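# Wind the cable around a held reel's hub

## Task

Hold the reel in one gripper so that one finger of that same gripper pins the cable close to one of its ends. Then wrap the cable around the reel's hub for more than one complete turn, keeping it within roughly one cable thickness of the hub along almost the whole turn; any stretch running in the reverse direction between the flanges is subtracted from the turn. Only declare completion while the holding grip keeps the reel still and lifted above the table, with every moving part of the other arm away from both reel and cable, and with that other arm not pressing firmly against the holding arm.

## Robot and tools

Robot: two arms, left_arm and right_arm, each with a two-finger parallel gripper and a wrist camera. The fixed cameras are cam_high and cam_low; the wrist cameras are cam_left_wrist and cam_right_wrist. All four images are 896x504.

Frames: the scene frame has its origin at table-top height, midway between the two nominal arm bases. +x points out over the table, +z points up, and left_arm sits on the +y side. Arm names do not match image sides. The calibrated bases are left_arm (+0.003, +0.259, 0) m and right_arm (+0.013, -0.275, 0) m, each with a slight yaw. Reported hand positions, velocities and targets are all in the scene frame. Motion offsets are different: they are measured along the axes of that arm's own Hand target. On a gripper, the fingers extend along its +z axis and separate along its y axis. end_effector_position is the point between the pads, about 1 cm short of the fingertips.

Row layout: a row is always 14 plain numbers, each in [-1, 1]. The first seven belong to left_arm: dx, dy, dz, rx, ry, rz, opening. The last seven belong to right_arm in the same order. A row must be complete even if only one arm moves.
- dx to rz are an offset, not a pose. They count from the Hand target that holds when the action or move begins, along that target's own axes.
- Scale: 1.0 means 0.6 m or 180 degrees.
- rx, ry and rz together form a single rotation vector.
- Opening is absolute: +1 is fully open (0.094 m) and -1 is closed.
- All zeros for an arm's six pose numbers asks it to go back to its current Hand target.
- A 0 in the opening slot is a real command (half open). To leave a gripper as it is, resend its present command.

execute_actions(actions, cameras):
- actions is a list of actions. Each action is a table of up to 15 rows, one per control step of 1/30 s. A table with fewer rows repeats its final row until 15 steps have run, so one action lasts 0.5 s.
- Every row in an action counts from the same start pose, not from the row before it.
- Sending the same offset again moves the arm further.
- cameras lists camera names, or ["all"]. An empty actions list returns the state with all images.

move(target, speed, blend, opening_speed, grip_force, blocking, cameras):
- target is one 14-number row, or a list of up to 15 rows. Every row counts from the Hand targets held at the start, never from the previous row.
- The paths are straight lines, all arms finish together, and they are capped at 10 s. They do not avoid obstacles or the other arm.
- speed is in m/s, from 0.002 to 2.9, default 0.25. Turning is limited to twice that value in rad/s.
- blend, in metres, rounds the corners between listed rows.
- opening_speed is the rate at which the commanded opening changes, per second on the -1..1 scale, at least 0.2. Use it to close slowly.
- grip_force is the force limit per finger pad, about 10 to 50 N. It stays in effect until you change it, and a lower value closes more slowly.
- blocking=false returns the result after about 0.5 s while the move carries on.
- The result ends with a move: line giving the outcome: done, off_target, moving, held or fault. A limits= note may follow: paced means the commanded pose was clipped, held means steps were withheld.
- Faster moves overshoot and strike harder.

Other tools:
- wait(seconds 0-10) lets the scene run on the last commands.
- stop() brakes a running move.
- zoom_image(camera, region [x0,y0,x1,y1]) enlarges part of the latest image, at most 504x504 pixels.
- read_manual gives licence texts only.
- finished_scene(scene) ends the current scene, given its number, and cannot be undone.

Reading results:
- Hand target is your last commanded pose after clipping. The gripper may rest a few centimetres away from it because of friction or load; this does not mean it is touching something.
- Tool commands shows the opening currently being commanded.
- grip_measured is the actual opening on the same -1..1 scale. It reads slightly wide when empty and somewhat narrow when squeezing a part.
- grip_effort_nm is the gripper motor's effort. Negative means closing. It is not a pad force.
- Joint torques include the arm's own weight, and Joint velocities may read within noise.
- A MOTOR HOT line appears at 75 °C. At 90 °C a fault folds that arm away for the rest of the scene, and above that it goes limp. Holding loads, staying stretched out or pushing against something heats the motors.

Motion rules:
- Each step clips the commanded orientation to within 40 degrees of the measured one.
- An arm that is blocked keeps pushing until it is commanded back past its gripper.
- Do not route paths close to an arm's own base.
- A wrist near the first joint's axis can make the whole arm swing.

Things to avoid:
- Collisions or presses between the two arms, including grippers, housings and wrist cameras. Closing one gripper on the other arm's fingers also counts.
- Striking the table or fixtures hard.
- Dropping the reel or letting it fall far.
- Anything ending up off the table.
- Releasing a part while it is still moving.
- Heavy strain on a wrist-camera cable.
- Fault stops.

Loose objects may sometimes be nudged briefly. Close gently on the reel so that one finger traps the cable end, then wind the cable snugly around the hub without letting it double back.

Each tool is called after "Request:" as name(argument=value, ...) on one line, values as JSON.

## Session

Request:
execute_actions(actions=[])

Scene clock: 0.00 s.
left_arm: end_effector_position=(+0.4003, +0.2763, +0.1142) grip_measured=+1.000 grip_effort_nm=n/a end_effector_quat_wxyz=(+0.600, -0.032, +0.795, +0.085) | right_arm: end_effector_position=(+0.4183, -0.2674, +0.1216) grip_measured=+1.000 grip_effort_nm=n/a end_effector_quat_wxyz=(+0.623, +0.031, +0.780, -0.050)
Joint positions: left_arm=[-0.056 1.522 0.359 0.887 -0.238 0.034 0.094] | right_arm=[0.078 1.562 0.369 0.964 0.236 0.014 0.094]
Joint velocities: within noise
Joint torques (N m): no reading
Motor temperatures (°C): left_arm=[25 28 35 32 30 29 30] | right_arm=[28 30 35 28 27 26 29]
Heat: left arm: 35 °C; right arm: 35 °C.
Hand target: left_arm +0.4035, +0.2772, +0.1250; +0.613, -0.038, +0.784, +0.084 | right_arm +0.4205, -0.2682, +0.1292; +0.631, +0.036, +0.773, -0.050
Tool commands: left_gripper/opening=+1.0 right_gripper/opening=+1.0
camera_calibration:
cam_left_wrist: T_world_to_cam=[[0.173902, -0.984489, 0.0232479, 0.19176], [-0.662492, -0.134425, -0.736908, 0.408974], [0.728603, 0.112748, -0.675593, -0.132998], [0, 0, 0, 1]] pos_world=[0.334497, 0.258757, 0.207066]
cam_right_wrist: T_world_to_cam=[[-0.105296, -0.981709, 0.158622, -0.24491], [-0.655297, -0.0514819, -0.753615, 0.371422], [0.747997, -0.183297, -0.63789, -0.16928], [0, 0, 0, 1]] pos_world=[0.344225, -0.252337, 0.210776]

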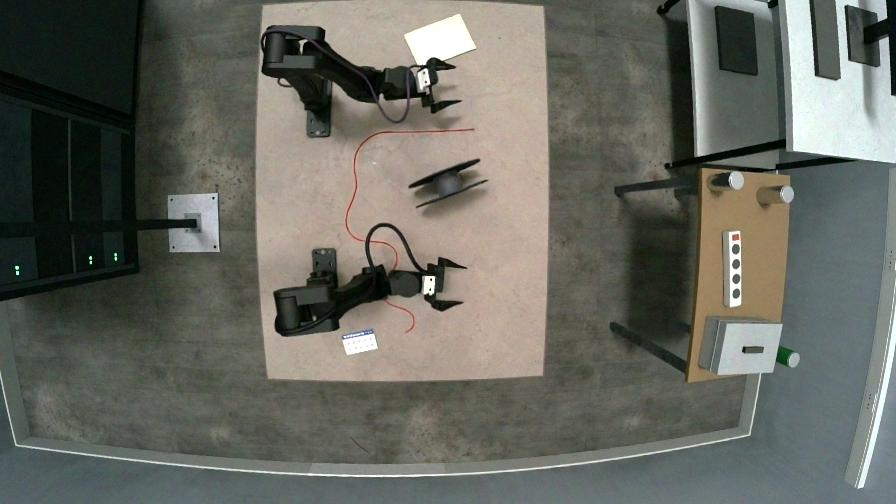

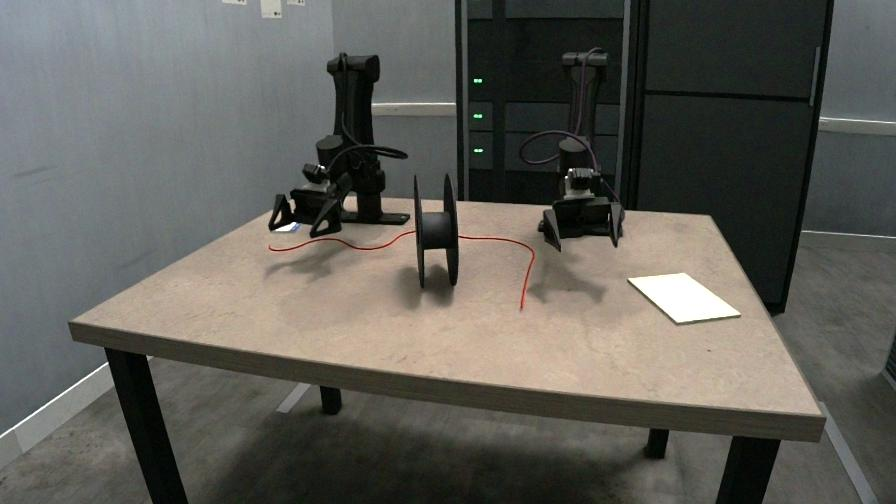

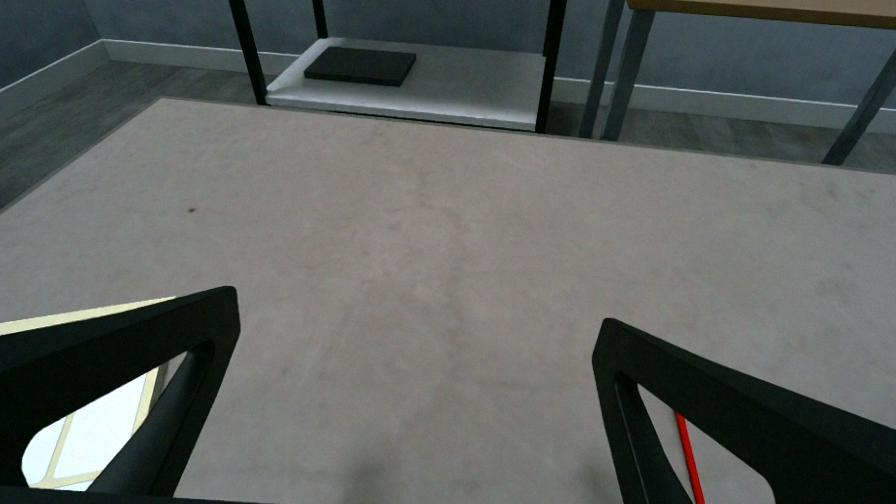

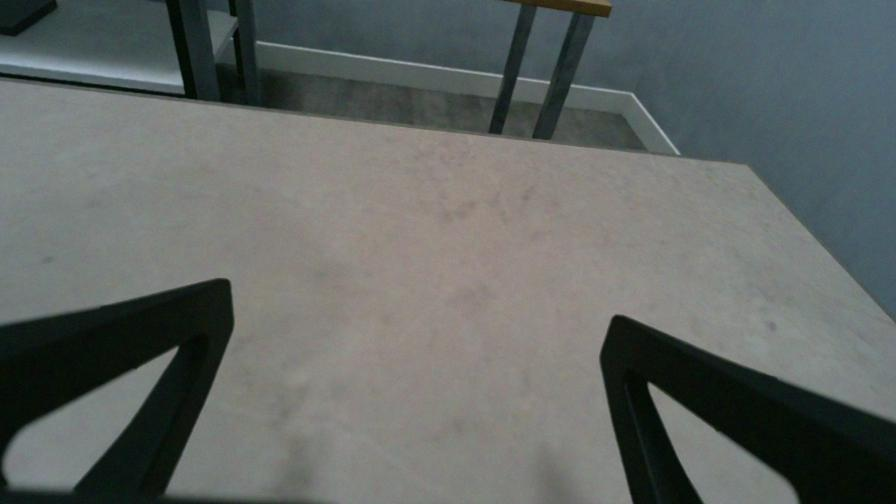

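Request:
move(target=[-0.051,-0.165,-0.169,0.058,0.421,0.026,-0.2,-0.222,0.32,-0.222,-0.14,0.218,-0.0745,0.25], cameras=["all"])

Scene clock: 44.23 s.
left_arm: end_effector_position=(+0.3257, +0.1655, +0.1637) grip_measured=-0.197 grip_effort_nm=-0.15 end_effector_quat_wxyz=(-0.007, +0.006, +1.000, +0.006) | right_arm: end_effector_position=(+0.3433, -0.0627, +0.2766) grip_measured=+0.252 grip_effort_nm=-0.06 end_effector_quat_wxyz=(+0.330, -0.178, +0.925, +0.055)
Joint positions: left_arm=[-0.278 1.847 1.772 -1.513 -0.007 -0.277 0.038] | right_arm=[0.613 1.51 1.634 -1.035 0.188 0.21 0.059]
Joint torques (N m): left_arm=[-0.62 -6.46 8.98 0.21 0.11 -0.12] | right_arm=[0.2 -4.82 10.91 0.64 -0.06 0.17]
Motor temperatures (°C): left_arm=[25 29 37 37 30 29 29] | right_arm=[28 30 35 31 27 26 29]
Heat: left arm: 37 °C; right arm: 35 °C.
Hand target: left_arm +0.3301, +0.1604, +0.1697; +0.000, +0.000, +1.000, +0.000 | right_arm +0.3406, -0.0605, +0.2800; +0.321, -0.173, +0.929, +0.060
Off the commanded pose: left_arm 0.009 m, 1 deg | right_arm 0.005 m, 1 deg.
move: done
camera_calibration:
cam_left_wrist: T_world_to_cam=[[0.109818, -0.993951, -0.00105, 0.120947], [-0.878656, -0.0975729, 0.467379, 0.248266], [-0.464654, -0.0504039, -0.884056, 0.417074], [0, 0, 0, 1]] pos_world=[0.398653, 0.165461, 0.252809]
cam_right_wrist: T_world_to_cam=[[0.4353, -0.893847, 0.107474, -0.242274], [-0.872291, -0.448287, -0.195315, 0.344906], [0.222761, -0.00872801, -0.974834, 0.307663], [0, 0, 0, 1]] pos_world=[0.337785, -0.0592535, 0.393324]

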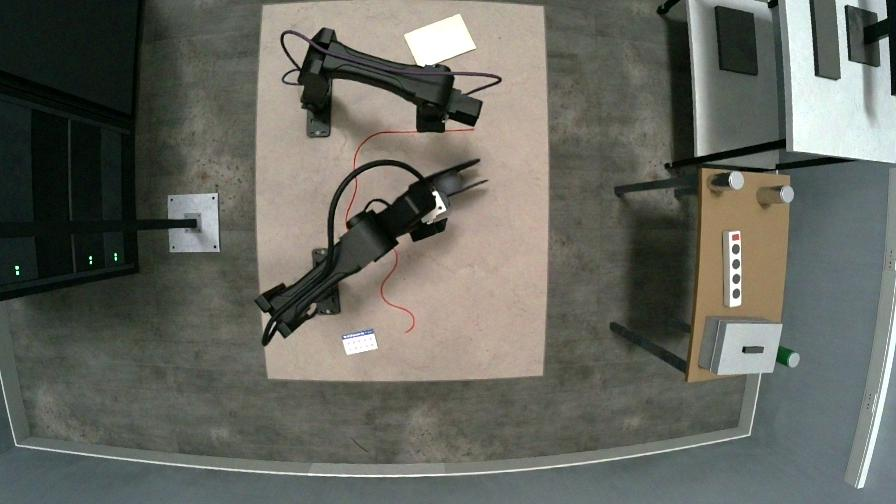

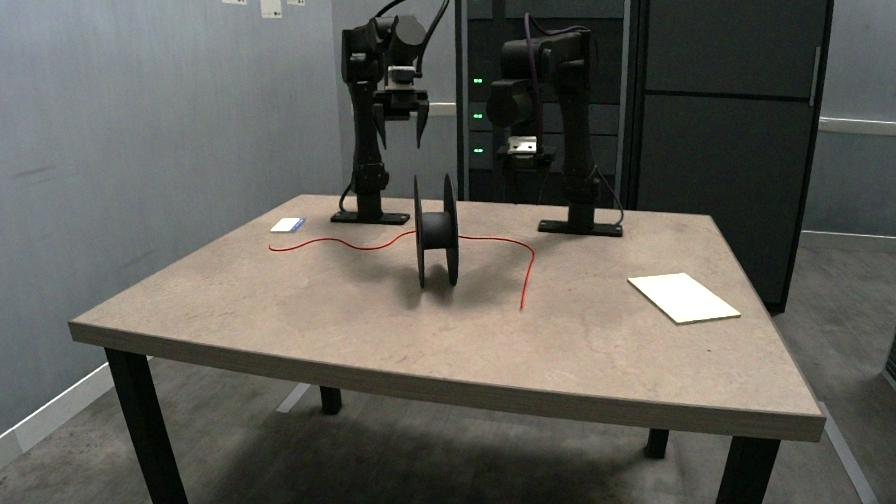

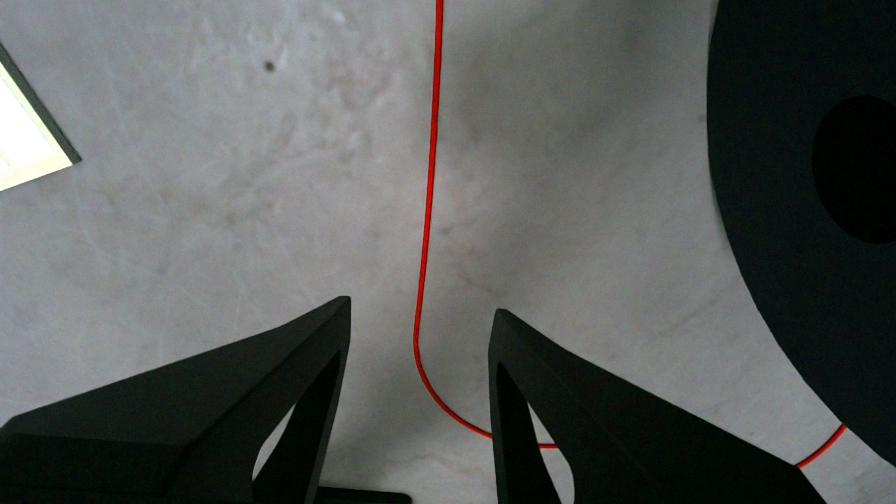

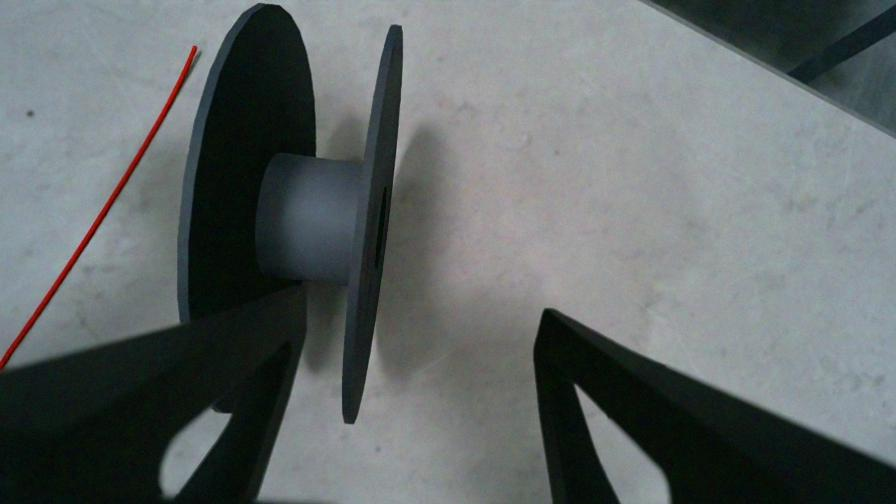

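Request:
move(target=[[-0.017,0.003,0.252,0,0,0,-0.2,0,0,0,0,0,0,0.25],[-0.017,0.003,0.252,0,0,0,-1,0,0,0,0,0,0,0.25]], speed=0.15, cameras=["cam_left_wrist","cam_high"])

Scene clock: 59.07 s.
left_arm: end_effector_position=(+0.3368, +0.1622, +0.0222) grip_measured=-0.986 grip_effort_nm=-0.75 end_effector_quat_wxyz=(-0.006, +0.006, +1.000, +0.005) | right_arm: end_effector_position=(+0.3433, -0.0627, +0.2766) grip_measured=+0.252 grip_effort_nm=-0.06 end_effector_quat_wxyz=(+0.330, -0.178, +0.925, +0.055)
Joint positions: left_arm=[-0.278 1.946 1.335 -0.974 -0.007 -0.277 0.001] | right_arm=[0.613 1.51 1.634 -1.035 0.188 0.21 0.059]
Joint torques (N m): left_arm=[0.54 -7.41 4.64 0.58 0.1 0] | right_arm=[0.39 -4.72 10.74 0.66 -0.06 0.15]
Heat: left arm: 37 °C; right arm: 37 °C.
Hand target: left_arm +0.3405, +0.1622, +0.0186; +0.000, +0.000, +1.000, +0.000 | right_arm +0.3406, -0.0605, +0.2800; +0.321, -0.173, +0.929, +0.060
Off the commanded pose: left_arm 0.005 m, 1 deg | right_arm 0.005 m, 2 deg.
move: done
camera_calibration:
cam_left_wrist: T_world_to_cam=[[0.109819, -0.993952, -0.000429013, 0.11624], [-0.879392, -0.0973623, 0.466037, 0.324113], [-0.46326, -0.0508023, -0.884765, 0.296587], [0, 0, 0, 1]] pos_world=[0.409654, 0.162161, 0.111411]
Images, in order (width x height): cam_high 896x504, cam_left_wrist 896x504.

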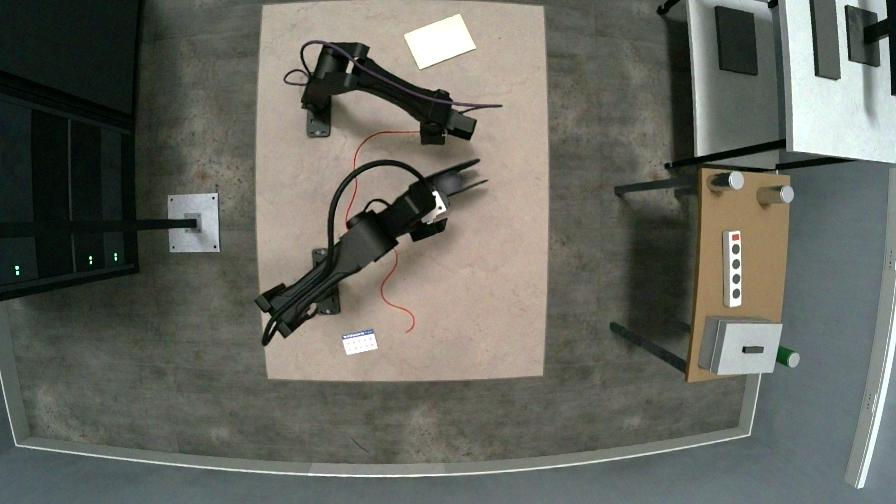

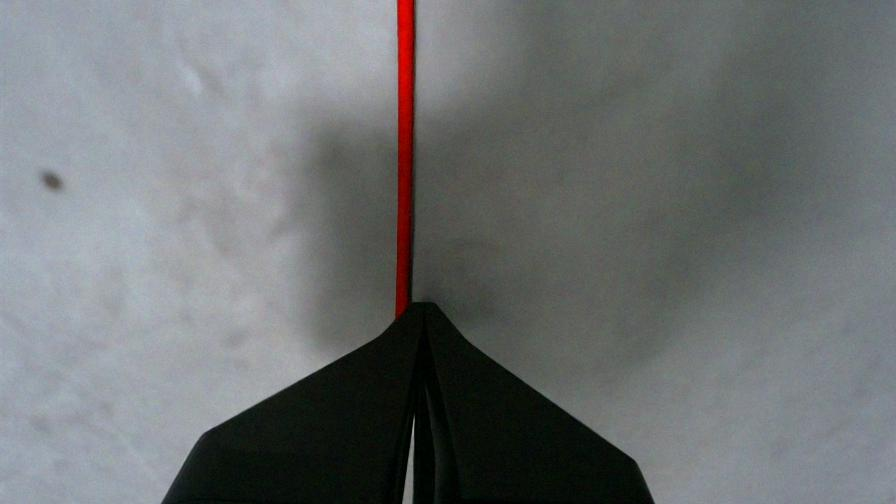

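Request:
move(target=[[0,0,-0.05,0,0,0,-1,0,0,0,0,0,0,0.25],[0,0.012,-0.05,0,0,0,-0.4,0,0,0,0,0,0,0.25],[0,0.012,0.006,0,0,0,-0.4,0,0,0,0,0,0,0.25],[0,0.012,0.006,0,0,0,-1,0,0,0,0,0,0,0.25]], speed=0.1, cameras=["cam_left_wrist"])

Scene clock: 65.50 s.
left_arm: end_effector_position=(+0.3392, +0.1693, +0.0195) grip_measured=-0.986 grip_effort_nm=-0.75 end_effector_quat_wxyz=(-0.002, -0.002, +1.000, +0.003) | right_arm: end_effector_position=(+0.3433, -0.0627, +0.2766) grip_measured=+0.252 grip_effort_nm=-0.06 end_effector_quat_wxyz=(+0.330, -0.178, +0.925, +0.055)
Joint positions: left_arm=[-0.256 1.944 1.32 -0.953 -0.005 -0.271 0.001] | right_arm=[0.613 1.51 1.634 -1.035 0.188 0.21 0.059]
Joint torques (N m): left_arm=[0.34 -7.27 4.4 0.56 0.08 0.13] | right_arm=[0.39 -4.88 10.76 0.61 -0.08 0.18]
Heat: left arm: 37 °C; right arm: 37 °C.
Hand target: left_arm +0.3403, +0.1694, +0.0148; +0.000, +0.000, +1.000, +0.000 | right_arm +0.3406, -0.0605, +0.2800; +0.321, -0.173, +0.929, +0.060
Off the commanded pose: left_arm 0.005 m, 1 deg | right_arm 0.005 m, 2 deg.
move: done; target 2's new opening was sent with left_arm's hand 0.022 m and 3 deg from that target
camera_calibration:
cam_left_wrist: T_world_to_cam=[[0.125738, -0.992053, 0.00446166, 0.117117], [-0.881449, -0.109653, 0.459373, 0.331056], [-0.455233, -0.0616934, -0.888232, 0.294768], [0, 0, 0, 1]] pos_world=[0.411271, 0.170673, 0.109221]
Images, in order (width x height): cam_left_wrist 896x504.

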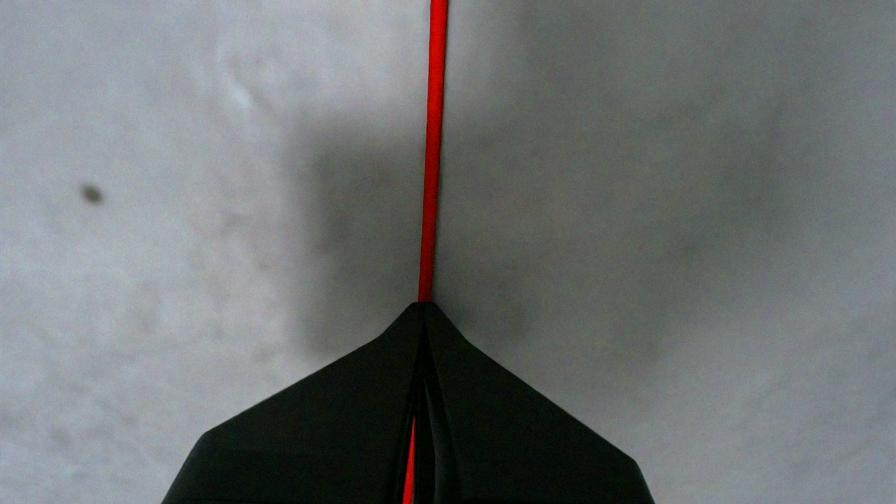

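Request:
move(target=[[0,0,-0.02,0,0,0,-0.4,0,0,0,0,0,0,0.25],[0,0,0.016,0,0,0,-0.4,0,0,0,0,0,0,0.25],[0,0,0.016,0,0,0,-1,0,0,0,0,0,0,0.25]], speed=0.06, cameras=["cam_left_wrist"])

Scene clock: 70.53 s.
left_arm: end_effector_position=(+0.3396, +0.1680, +0.0167) grip_measured=-0.959 grip_effort_nm=-1.04 end_effector_quat_wxyz=(+0.000, -0.001, +1.000, -0.001) | right_arm: end_effector_position=(+0.3433, -0.0627, +0.2766) grip_measured=+0.252 grip_effort_nm=-0.06 end_effector_quat_wxyz=(+0.330, -0.178, +0.925, +0.055)
Joint positions: left_arm=[-0.256 1.945 1.309 -0.934 0.001 -0.27 0.002] | right_arm=[0.613 1.51 1.634 -1.035 0.188 0.21 0.059]
Joint torques (N m): left_arm=[0.28 -6.37 3.55 0.73 0.03 0.13] | right_arm=[0.5 -4.74 10.76 0.63 -0.06 0.12]
Heat: left arm: 37 °C; right arm: 37 °C.
Hand target: left_arm +0.3405, +0.1694, +0.0053; +0.000, +0.000, +1.000, +0.000 | right_arm +0.3406, -0.0605, +0.2800; +0.321, -0.173, +0.929, +0.060
Off the commanded pose: left_arm 0.012 m, 0 deg | right_arm 0.005 m, 2 deg.
move: off_target (left_arm); target 3's new opening was sent with left_arm's hand 0.012 m and 0 deg from that target
camera_calibration:
cam_left_wrist: T_world_to_cam=[[0.124176, -0.99218, 0.0126033, 0.11632], [-0.883816, -0.104822, 0.45594, 0.332654], [-0.451054, -0.0677558, -0.889921, 0.292012], [0, 0, 0, 1]] pos_world=[0.411274, 0.170066, 0.106731]
Images, in order (width x height): cam_left_wrist 896x504.

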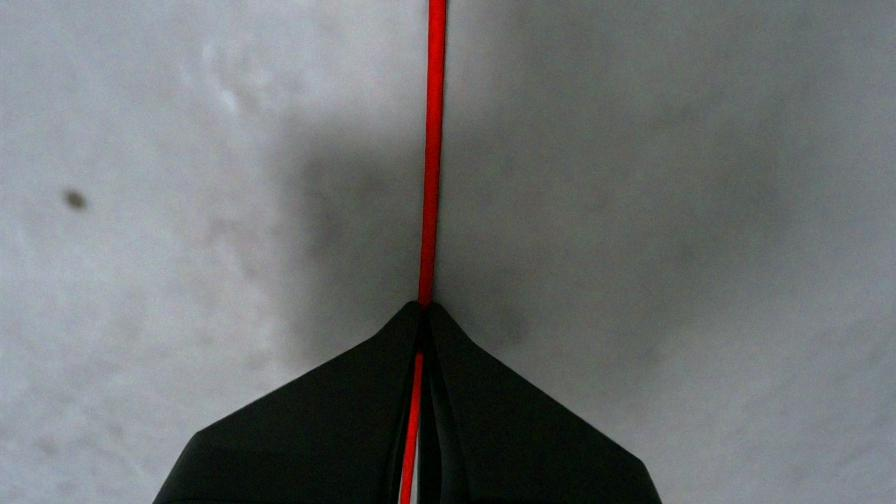

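Request:
move(target=[0,0,-0.38,0,0,0,-1,0,0,0,0,0,0,0.25], speed=0.15, cameras=["all"])

Scene clock: 74.73 s.
left_arm: end_effector_position=(+0.3410, +0.1676, +0.2176) grip_measured=-0.959 grip_effort_nm=-1.03 end_effector_quat_wxyz=(+0.067, -0.001, +0.998, -0.019) | right_arm: end_effector_position=(+0.3433, -0.0627, +0.2766) grip_measured=+0.252 grip_effort_nm=-0.06 end_effector_quat_wxyz=(+0.330, -0.178, +0.925, +0.055)
Joint positions: left_arm=[-0.256 1.802 1.928 -1.557 0.001 -0.27 0.002] | right_arm=[0.613 1.51 1.634 -1.035 0.188 0.21 0.059]
Joint torques (N m): left_arm=[0.27 -8.39 8.23 0.46 0.03 0.12] | right_arm=[0.54 -4.86 10.7 0.64 -0.06 0.09]
Heat: left arm: 37 °C; right arm: 37 °C.
Hand target: left_arm +0.3403, +0.1693, +0.2333; +0.000, +0.000, +1.000, +0.000 | right_arm +0.3406, -0.0605, +0.2800; +0.321, -0.173, +0.929, +0.060
Off the commanded pose: left_arm 0.016 m, 8 deg | right_arm 0.005 m, 2 deg.
joint sent to its limit (left arm) — joint 4 (wrist pitch), lower limit. The joint targets are off in orientation, not in position.
move: off_target (left_arm)
camera_calibration:
cam_left_wrist: T_world_to_cam=[[0.11891, -0.990771, 0.065057, 0.103394], [-0.936824, -0.0902439, 0.337961, 0.283522], [-0.328971, -0.101134, -0.938909, 0.446088], [0, 0, 0, 1]] pos_world=[0.400065, 0.17314, 0.316291]
cam_right_wrist: T_world_to_cam=[[0.4353, -0.893847, 0.107474, -0.242274], [-0.872291, -0.448287, -0.195315, 0.344906], [0.222761, -0.00872801, -0.974834, 0.307663], [0, 0, 0, 1]] pos_world=[0.337785, -0.0592535, 0.393324]

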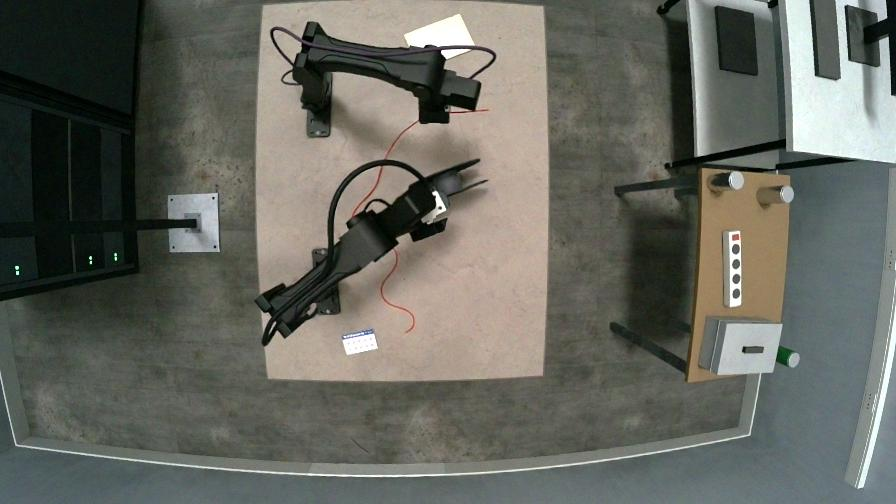

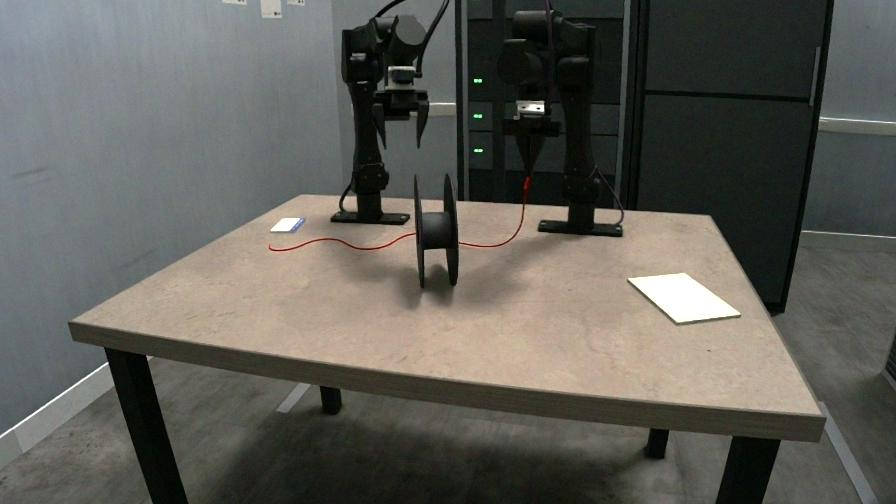

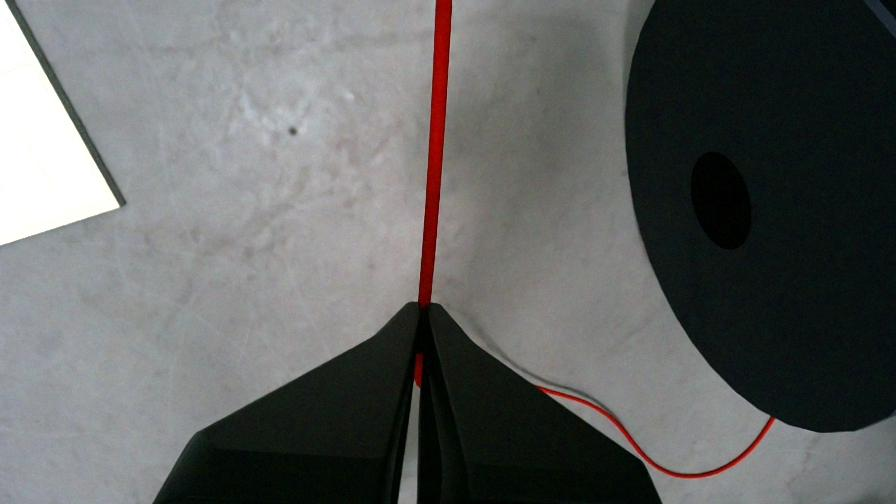

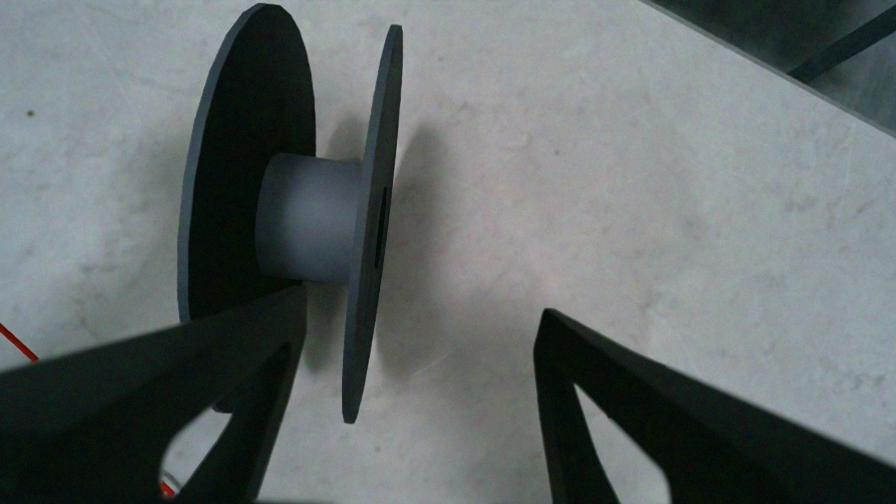

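Request:
move(target=[0,0,0,0,0,0,-1,0,0.06,0.03,0,0,0,0.25], speed=0.12, cameras=["cam_right_wrist","cam_low"])

Scene clock: 87.97 s.
left_arm: end_effector_position=(+0.3410, +0.1676, +0.2176) grip_measured=-0.959 grip_effort_nm=-1.03 end_effector_quat_wxyz=(+0.067, -0.001, +0.998, -0.019) | right_arm: end_effector_position=(+0.3309, -0.0245, +0.2562) grip_measured=+0.252 grip_effort_nm=-0.06 end_effector_quat_wxyz=(+0.306, -0.189, +0.931, +0.062)
Joint positions: left_arm=[-0.256 1.802 1.928 -1.557 0.001 -0.27 0.002] | right_arm=[0.716 1.581 1.65 -1.035 0.21 0.292 0.059]
Joint torques (N m): left_arm=[0.28 -8.49 8.23 0.45 0.03 0.11] | right_arm=[0.28 -5.67 10.67 0.98 0.35 0.17]
Motor temperatures (°C): left_arm=[25 32 37 32 29 29 31] | right_arm=[28 30 38 29 27 26 28]
Heat: left arm: 37 °C; right arm: 38 °C.
Hand target: left_arm +0.3403, +0.1693, +0.2333; +0.000, +0.000, +1.000, +0.000 | right_arm +0.3381, -0.0229, +0.2661; +0.321, -0.173, +0.929, +0.060
Off the commanded pose: left_arm 0.016 m, 8 deg | right_arm 0.012 m, 3 deg.
joint sent to its limit (left arm) — joint 4 (wrist pitch), lower limit. The joint targets are off in orientation, not in position.
move: off_target (left_arm, right_arm)
camera_calibration:
cam_right_wrist: T_world_to_cam=[[0.463273, -0.881827, 0.0880857, -0.204557], [-0.868919, -0.471524, -0.150484, 0.334062], [0.174236, -0.00682394, -0.98468, 0.309493], [0, 0, 0, 1]] pos_world=[0.331113, -0.0207536, 0.373041]
Images, in order (width x height): cam_low 896x504, cam_right_wrist 896x504.

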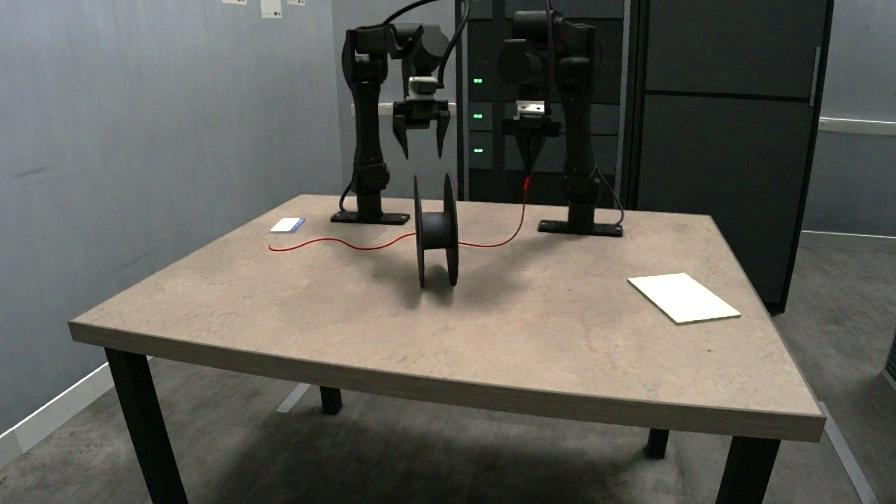

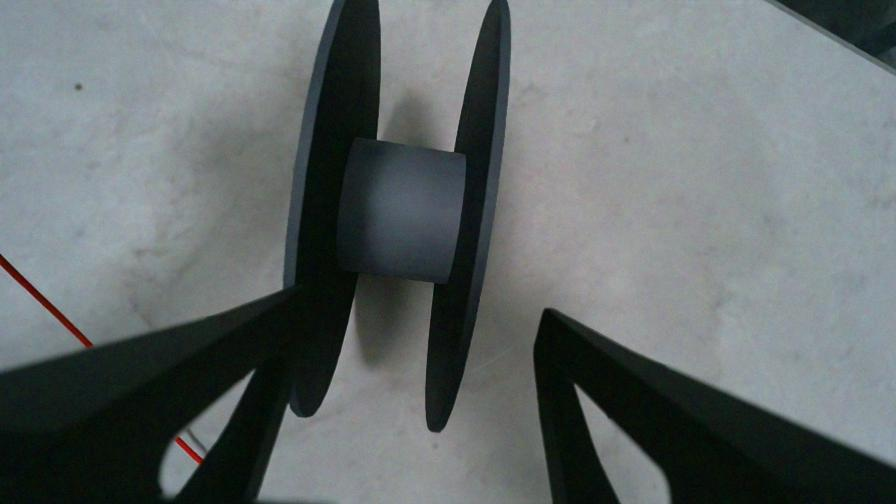

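Request:
move(target=[0,0,0,0,0,0,-1,-0.026,-0.038,0.07,0.0103,0,0.0131,0.25], speed=0.12, cameras=["cam_right_wrist"])

Scene clock: 95.87 s.
left_arm: end_effector_position=(+0.3410, +0.1676, +0.2176) grip_measured=-0.959 grip_effort_nm=-1.03 end_effector_quat_wxyz=(+0.067, -0.001, +0.998, -0.019) | right_arm: end_effector_position=(+0.3657, -0.0407, +0.2280) grip_measured=+0.252 grip_effort_nm=-0.06 end_effector_quat_wxyz=(+0.290, -0.157, +0.943, +0.037)
Joint positions: left_arm=[-0.256 1.802 1.928 -1.557 0.001 -0.27 0.002] | right_arm=[0.631 1.667 1.65 -0.995 0.21 0.283 0.059]
Joint torques (N m): left_arm=[0.29 -8.49 8.25 0.45 0.02 0.11] | right_arm=[-0.14 -6.39 10.41 1.49 0.13 0]
Heat: left arm: 37 °C; right arm: 38 °C.
Hand target: left_arm +0.3403, +0.1693, +0.2333; +0.000, +0.000, +1.000, +0.000 | right_arm +0.3819, -0.0304, +0.2425; +0.322, -0.148, +0.934, +0.052
Off the commanded pose: left_arm 0.016 m, 8 deg | right_arm 0.024 m, 4 deg.
joint sent to its limit (left arm) — joint 4 (wrist pitch), lower limit. The joint targets are off in orientation, not in position.
move: off_target (left_arm, right_arm)
camera_calibration:
cam_right_wrist: T_world_to_cam=[[0.396781, -0.911848, 0.105343, -0.213336], [-0.907224, -0.407033, -0.106153, 0.358958], [0.139673, -0.0534508, -0.988754, 0.287242], [0, 0, 0, 1]] pos_world=[0.370183, -0.0330694, 0.34459]
Images, in order (width x height): cam_right_wrist 896x504.

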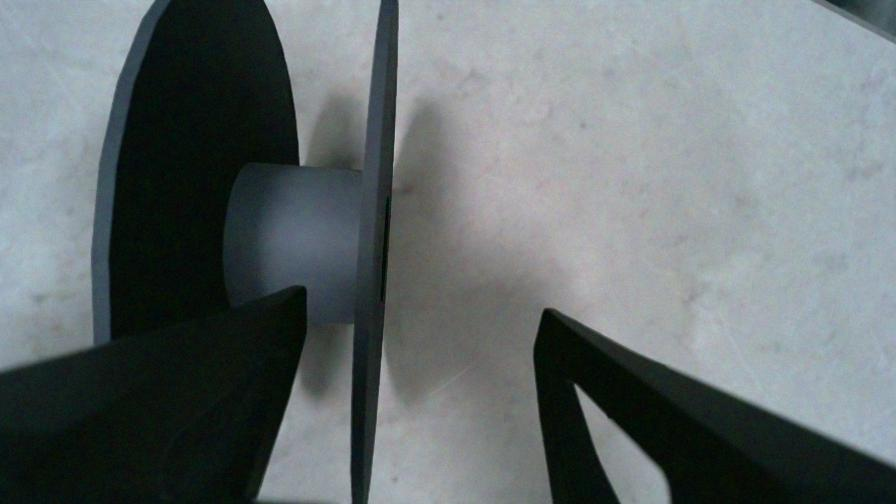

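Request:
move(target=[0,0,0,0,0,0,-1,-0.026,0.025,0.06,-0.0068,0,-0.0088,0.25], speed=0.1, cameras=["cam_right_wrist"])

Scene clock: 101.83 s.
left_arm: end_effector_position=(+0.3410, +0.1676, +0.2176) grip_measured=-0.959 grip_effort_nm=-1.03 end_effector_quat_wxyz=(+0.067, -0.001, +0.998, -0.019) | right_arm: end_effector_position=(+0.3932, -0.0173, +0.2102) grip_measured=+0.252 grip_effort_nm=-0.06 end_effector_quat_wxyz=(+0.292, -0.172, +0.940, +0.037)
Joint positions: left_arm=[-0.256 1.802 1.928 -1.557 0.001 -0.27 0.002] | right_arm=[0.631 1.79 1.719 -0.935 0.204 0.253 0.059]
Joint torques (N m): left_arm=[0.31 -8.5 8.27 0.44 0.03 0.11] | right_arm=[-0.57 -7.28 10.59 1.51 -0.08 -0.05]
Heat: left arm: 37 °C; right arm: 38 °C.
Hand target: left_arm +0.3403, +0.1693, +0.2333; +0.000, +0.000, +1.000, +0.000 | right_arm +0.4101, -0.0055, +0.2237; +0.321, -0.165, +0.931, +0.057
Off the commanded pose: left_arm 0.016 m, 8 deg | right_arm 0.025 m, 4 deg.
joint sent to its limit (left arm) — joint 4 (wrist pitch), lower limit. The joint targets are off in orientation, not in position.
move: off_target (left_arm, right_arm)
camera_calibration:
cam_right_wrist: T_world_to_cam=[[0.42094, -0.899768, 0.115011, -0.212443], [-0.895033, -0.432596, -0.108519, 0.386726], [0.147395, -0.0572583, -0.987419, 0.263614], [0, 0, 0, 1]] pos_world=[0.396703, -0.00875941, 0.326698]
Images, in order (width x height): cam_right_wrist 896x504.

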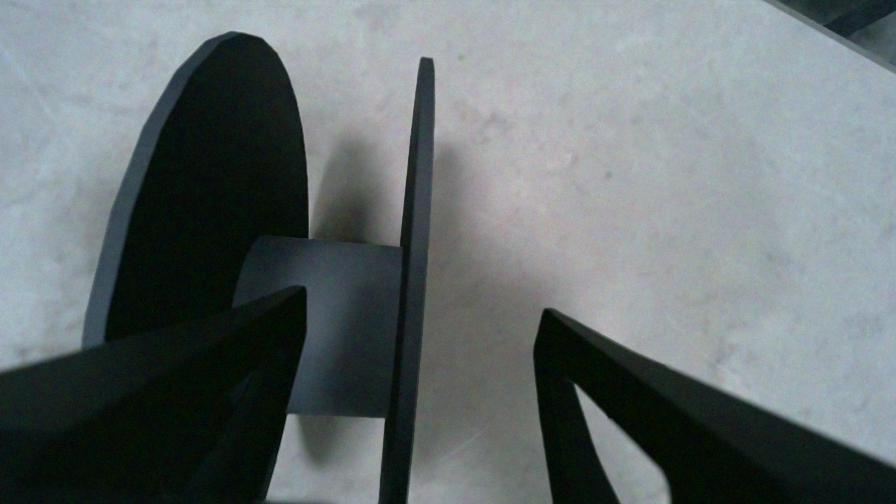

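Request:
move(target=[-0.183,0.0,-0.05,0.234,-0.337,0.334,-1,0.0154,0,0.02,0,0,0,0.25], speed=0.2, cameras=["cam_right_wrist","cam_low","cam_left_wrist"])

Scene clock: 117.30 s.
left_arm: end_effector_position=(+0.4477, +0.1701, +0.2494) grip_measured=-0.959 grip_effort_nm=-1.03 end_effector_quat_wxyz=(+0.453, +0.458, +0.696, -0.317) | right_arm: end_effector_position=(+0.4010, -0.0111, +0.2131) grip_measured=+0.252 grip_effort_nm=-0.06 end_effector_quat_wxyz=(+0.311, -0.169, +0.934, +0.047)
Joint positions: left_arm=[0.177 1.903 1.718 -0.922 1.122 1.034 0.002] | right_arm=[0.631 1.79 1.705 -0.875 0.204 0.252 0.059]
Joint torques (N m): left_arm=[0.58 -7.25 9.92 0.82 0.84 0.21] | right_arm=[-0.72 -7.72 6.53 1.56 -0.07 -0.01]
Heat: left arm: 37 °C; right arm: 37 °C.
Hand target: left_arm +0.4501, +0.1693, +0.2633; +0.470, +0.467, +0.674, -0.327 | right_arm +0.4102, -0.0054, +0.2085; +0.321, -0.165, +0.931, +0.057
Off the commanded pose: left_arm 0.014 m, 4 deg | right_arm 0.012 m, 2 deg.
move: off_target (left_arm, right_arm)
camera_calibration:
cam_left_wrist: T_world_to_cam=[[-0.900982, -0.409492, 0.143347, 0.429221], [-0.401222, 0.660696, -0.634431, 0.24787], [0.165086, -0.629124, -0.759572, 0.335169], [0, 0, 0, 1]] pos_world=[0.43084, 0.222859, 0.350313]
cam_right_wrist: T_world_to_cam=[[0.418099, -0.902301, 0.105097, -0.207202], [-0.889731, -0.430092, -0.152969, 0.404188], [0.183226, -0.0295517, -0.982627, 0.250605], [0, 0, 0, 1]] pos_world=[0.400333, -0.00571488, 0.329856]
Images, in order (width x height): cam_low 896x504, cam_left_wrist 896x504, cam_right_wrist 896x504.

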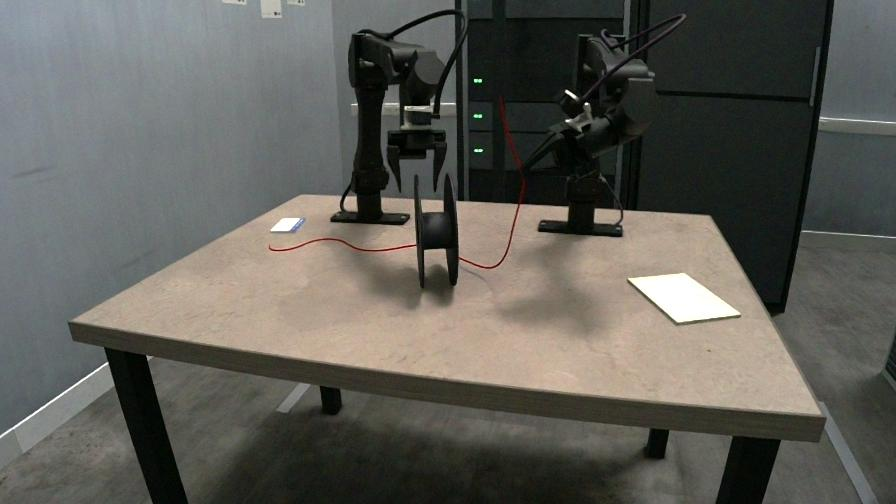

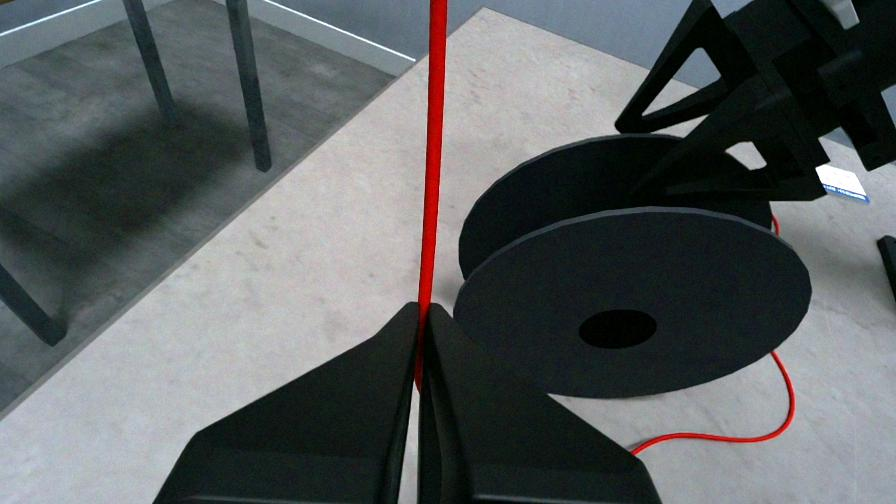

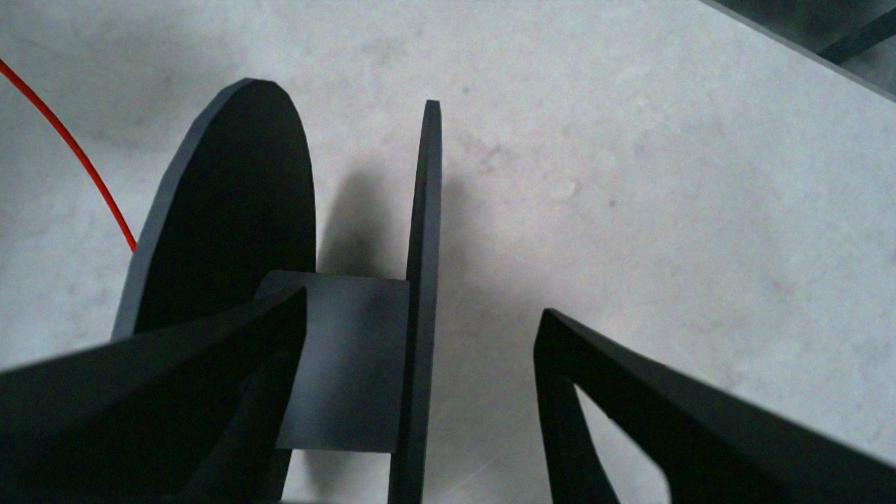

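Request:
move(target=[[-0.041,0.234,0.078,-0.088,-0.088,0.495,-1,0,0,0,0,0,0,0.25],[-0.062,0.169,0.232,-0.088,-0.088,0.495,-1,0.0154,0,0.02,0,0,0,0.25]], speed=0.2, cameras=["all"])

Scene clock: 134.17 s.
left_arm: end_effector_position=(+0.5955, +0.0678, +0.2395) grip_measured=-0.959 grip_effort_nm=-1.03 end_effector_quat_wxyz=(+0.691, +0.702, +0.135, +0.109) | right_arm: end_effector_position=(+0.4018, -0.0104, +0.1958) grip_measured=+0.252 grip_effort_nm=-0.06 end_effector_quat_wxyz=(+0.309, -0.169, +0.935, +0.046)
Joint positions: left_arm=[-0.032 2.399 1.962 0.377 1.181 1.593 0.002] | right_arm=[0.631 1.79 1.638 -0.814 0.204 0.252 0.059]
Joint torques (N m): left_arm=[0.34 -12.9 5.74 2 -0.08 -0.13] | right_arm=[-0.62 -8.06 6.54 1.55 -0.04 -0.04]
Heat: left arm: 37 °C; right arm: 36 °C.
Hand target: left_arm +0.5954, +0.0706, +0.2503; +0.696, +0.695, +0.126, +0.126 | right_arm +0.4103, -0.0053, +0.1935; +0.321, -0.165, +0.931, +0.057
Off the commanded pose: left_arm 0.011 m, 2 deg | right_arm 0.010 m, 2 deg.
move: off_target (left_arm)
camera_calibration:
cam_left_wrist: T_world_to_cam=[[-0.156744, -0.0206758, -0.987423, 0.323236], [0.671543, 0.730869, -0.121905, -0.397815], [0.724197, -0.682205, -0.100674, -0.248287], [0, 0, 0, 1]] pos_world=[0.497624, 0.128052, 0.245679]
cam_right_wrist: T_world_to_cam=[[0.418454, -0.902006, 0.106218, -0.205473], [-0.890341, -0.430495, -0.148209, 0.401805], [0.179411, -0.0325515, -0.983235, 0.235127], [0, 0, 0, 1]] pos_world=[0.40154, -0.00470891, 0.312561]

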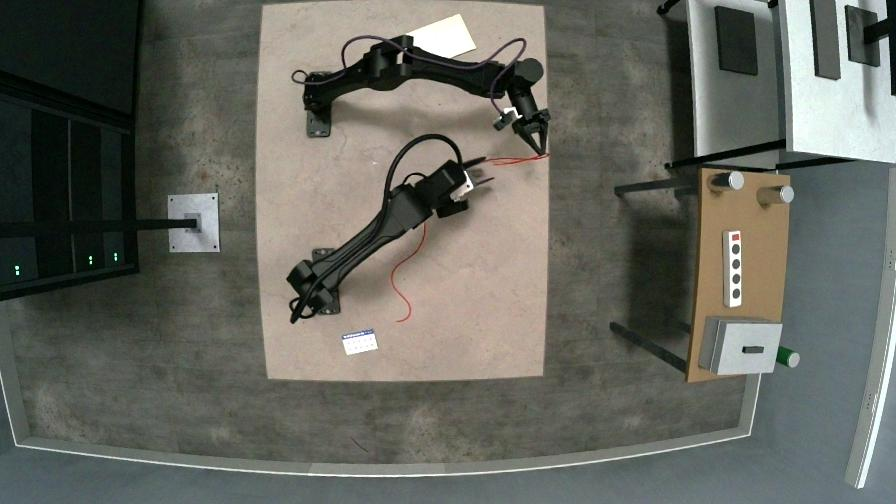

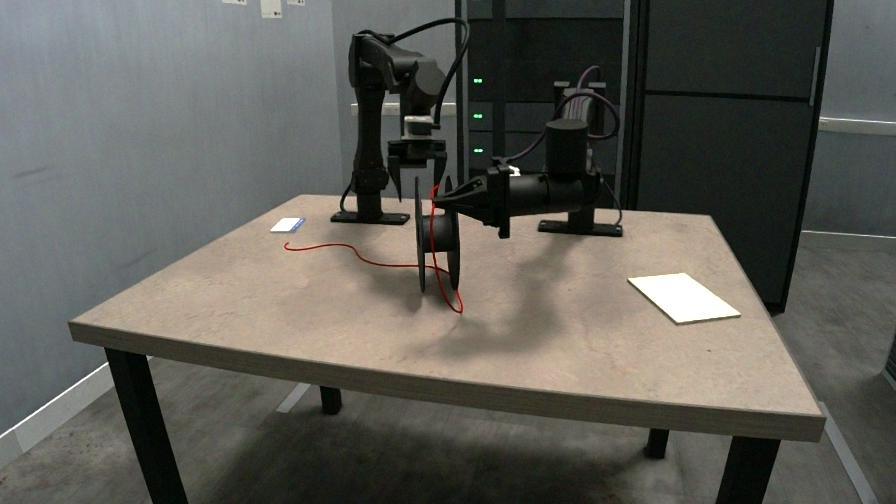

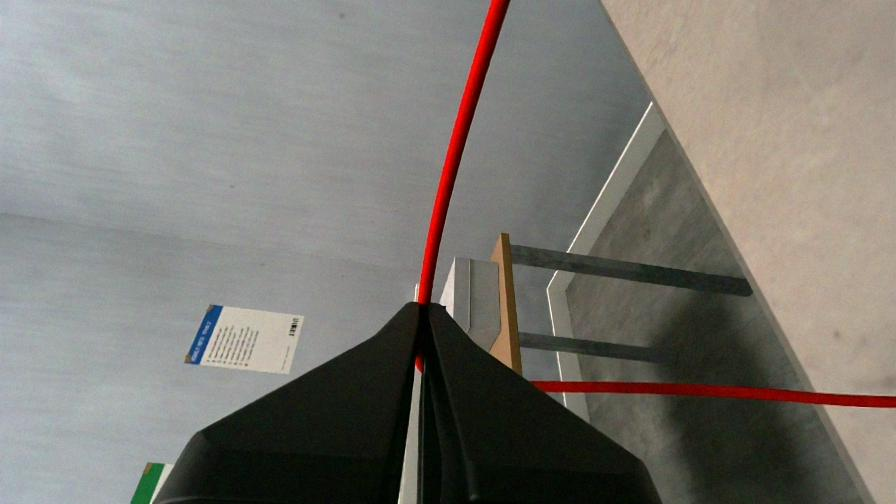

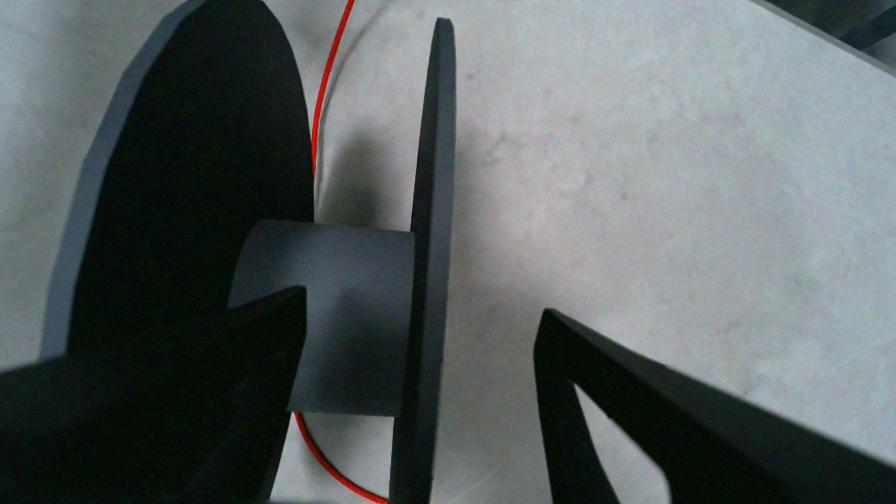

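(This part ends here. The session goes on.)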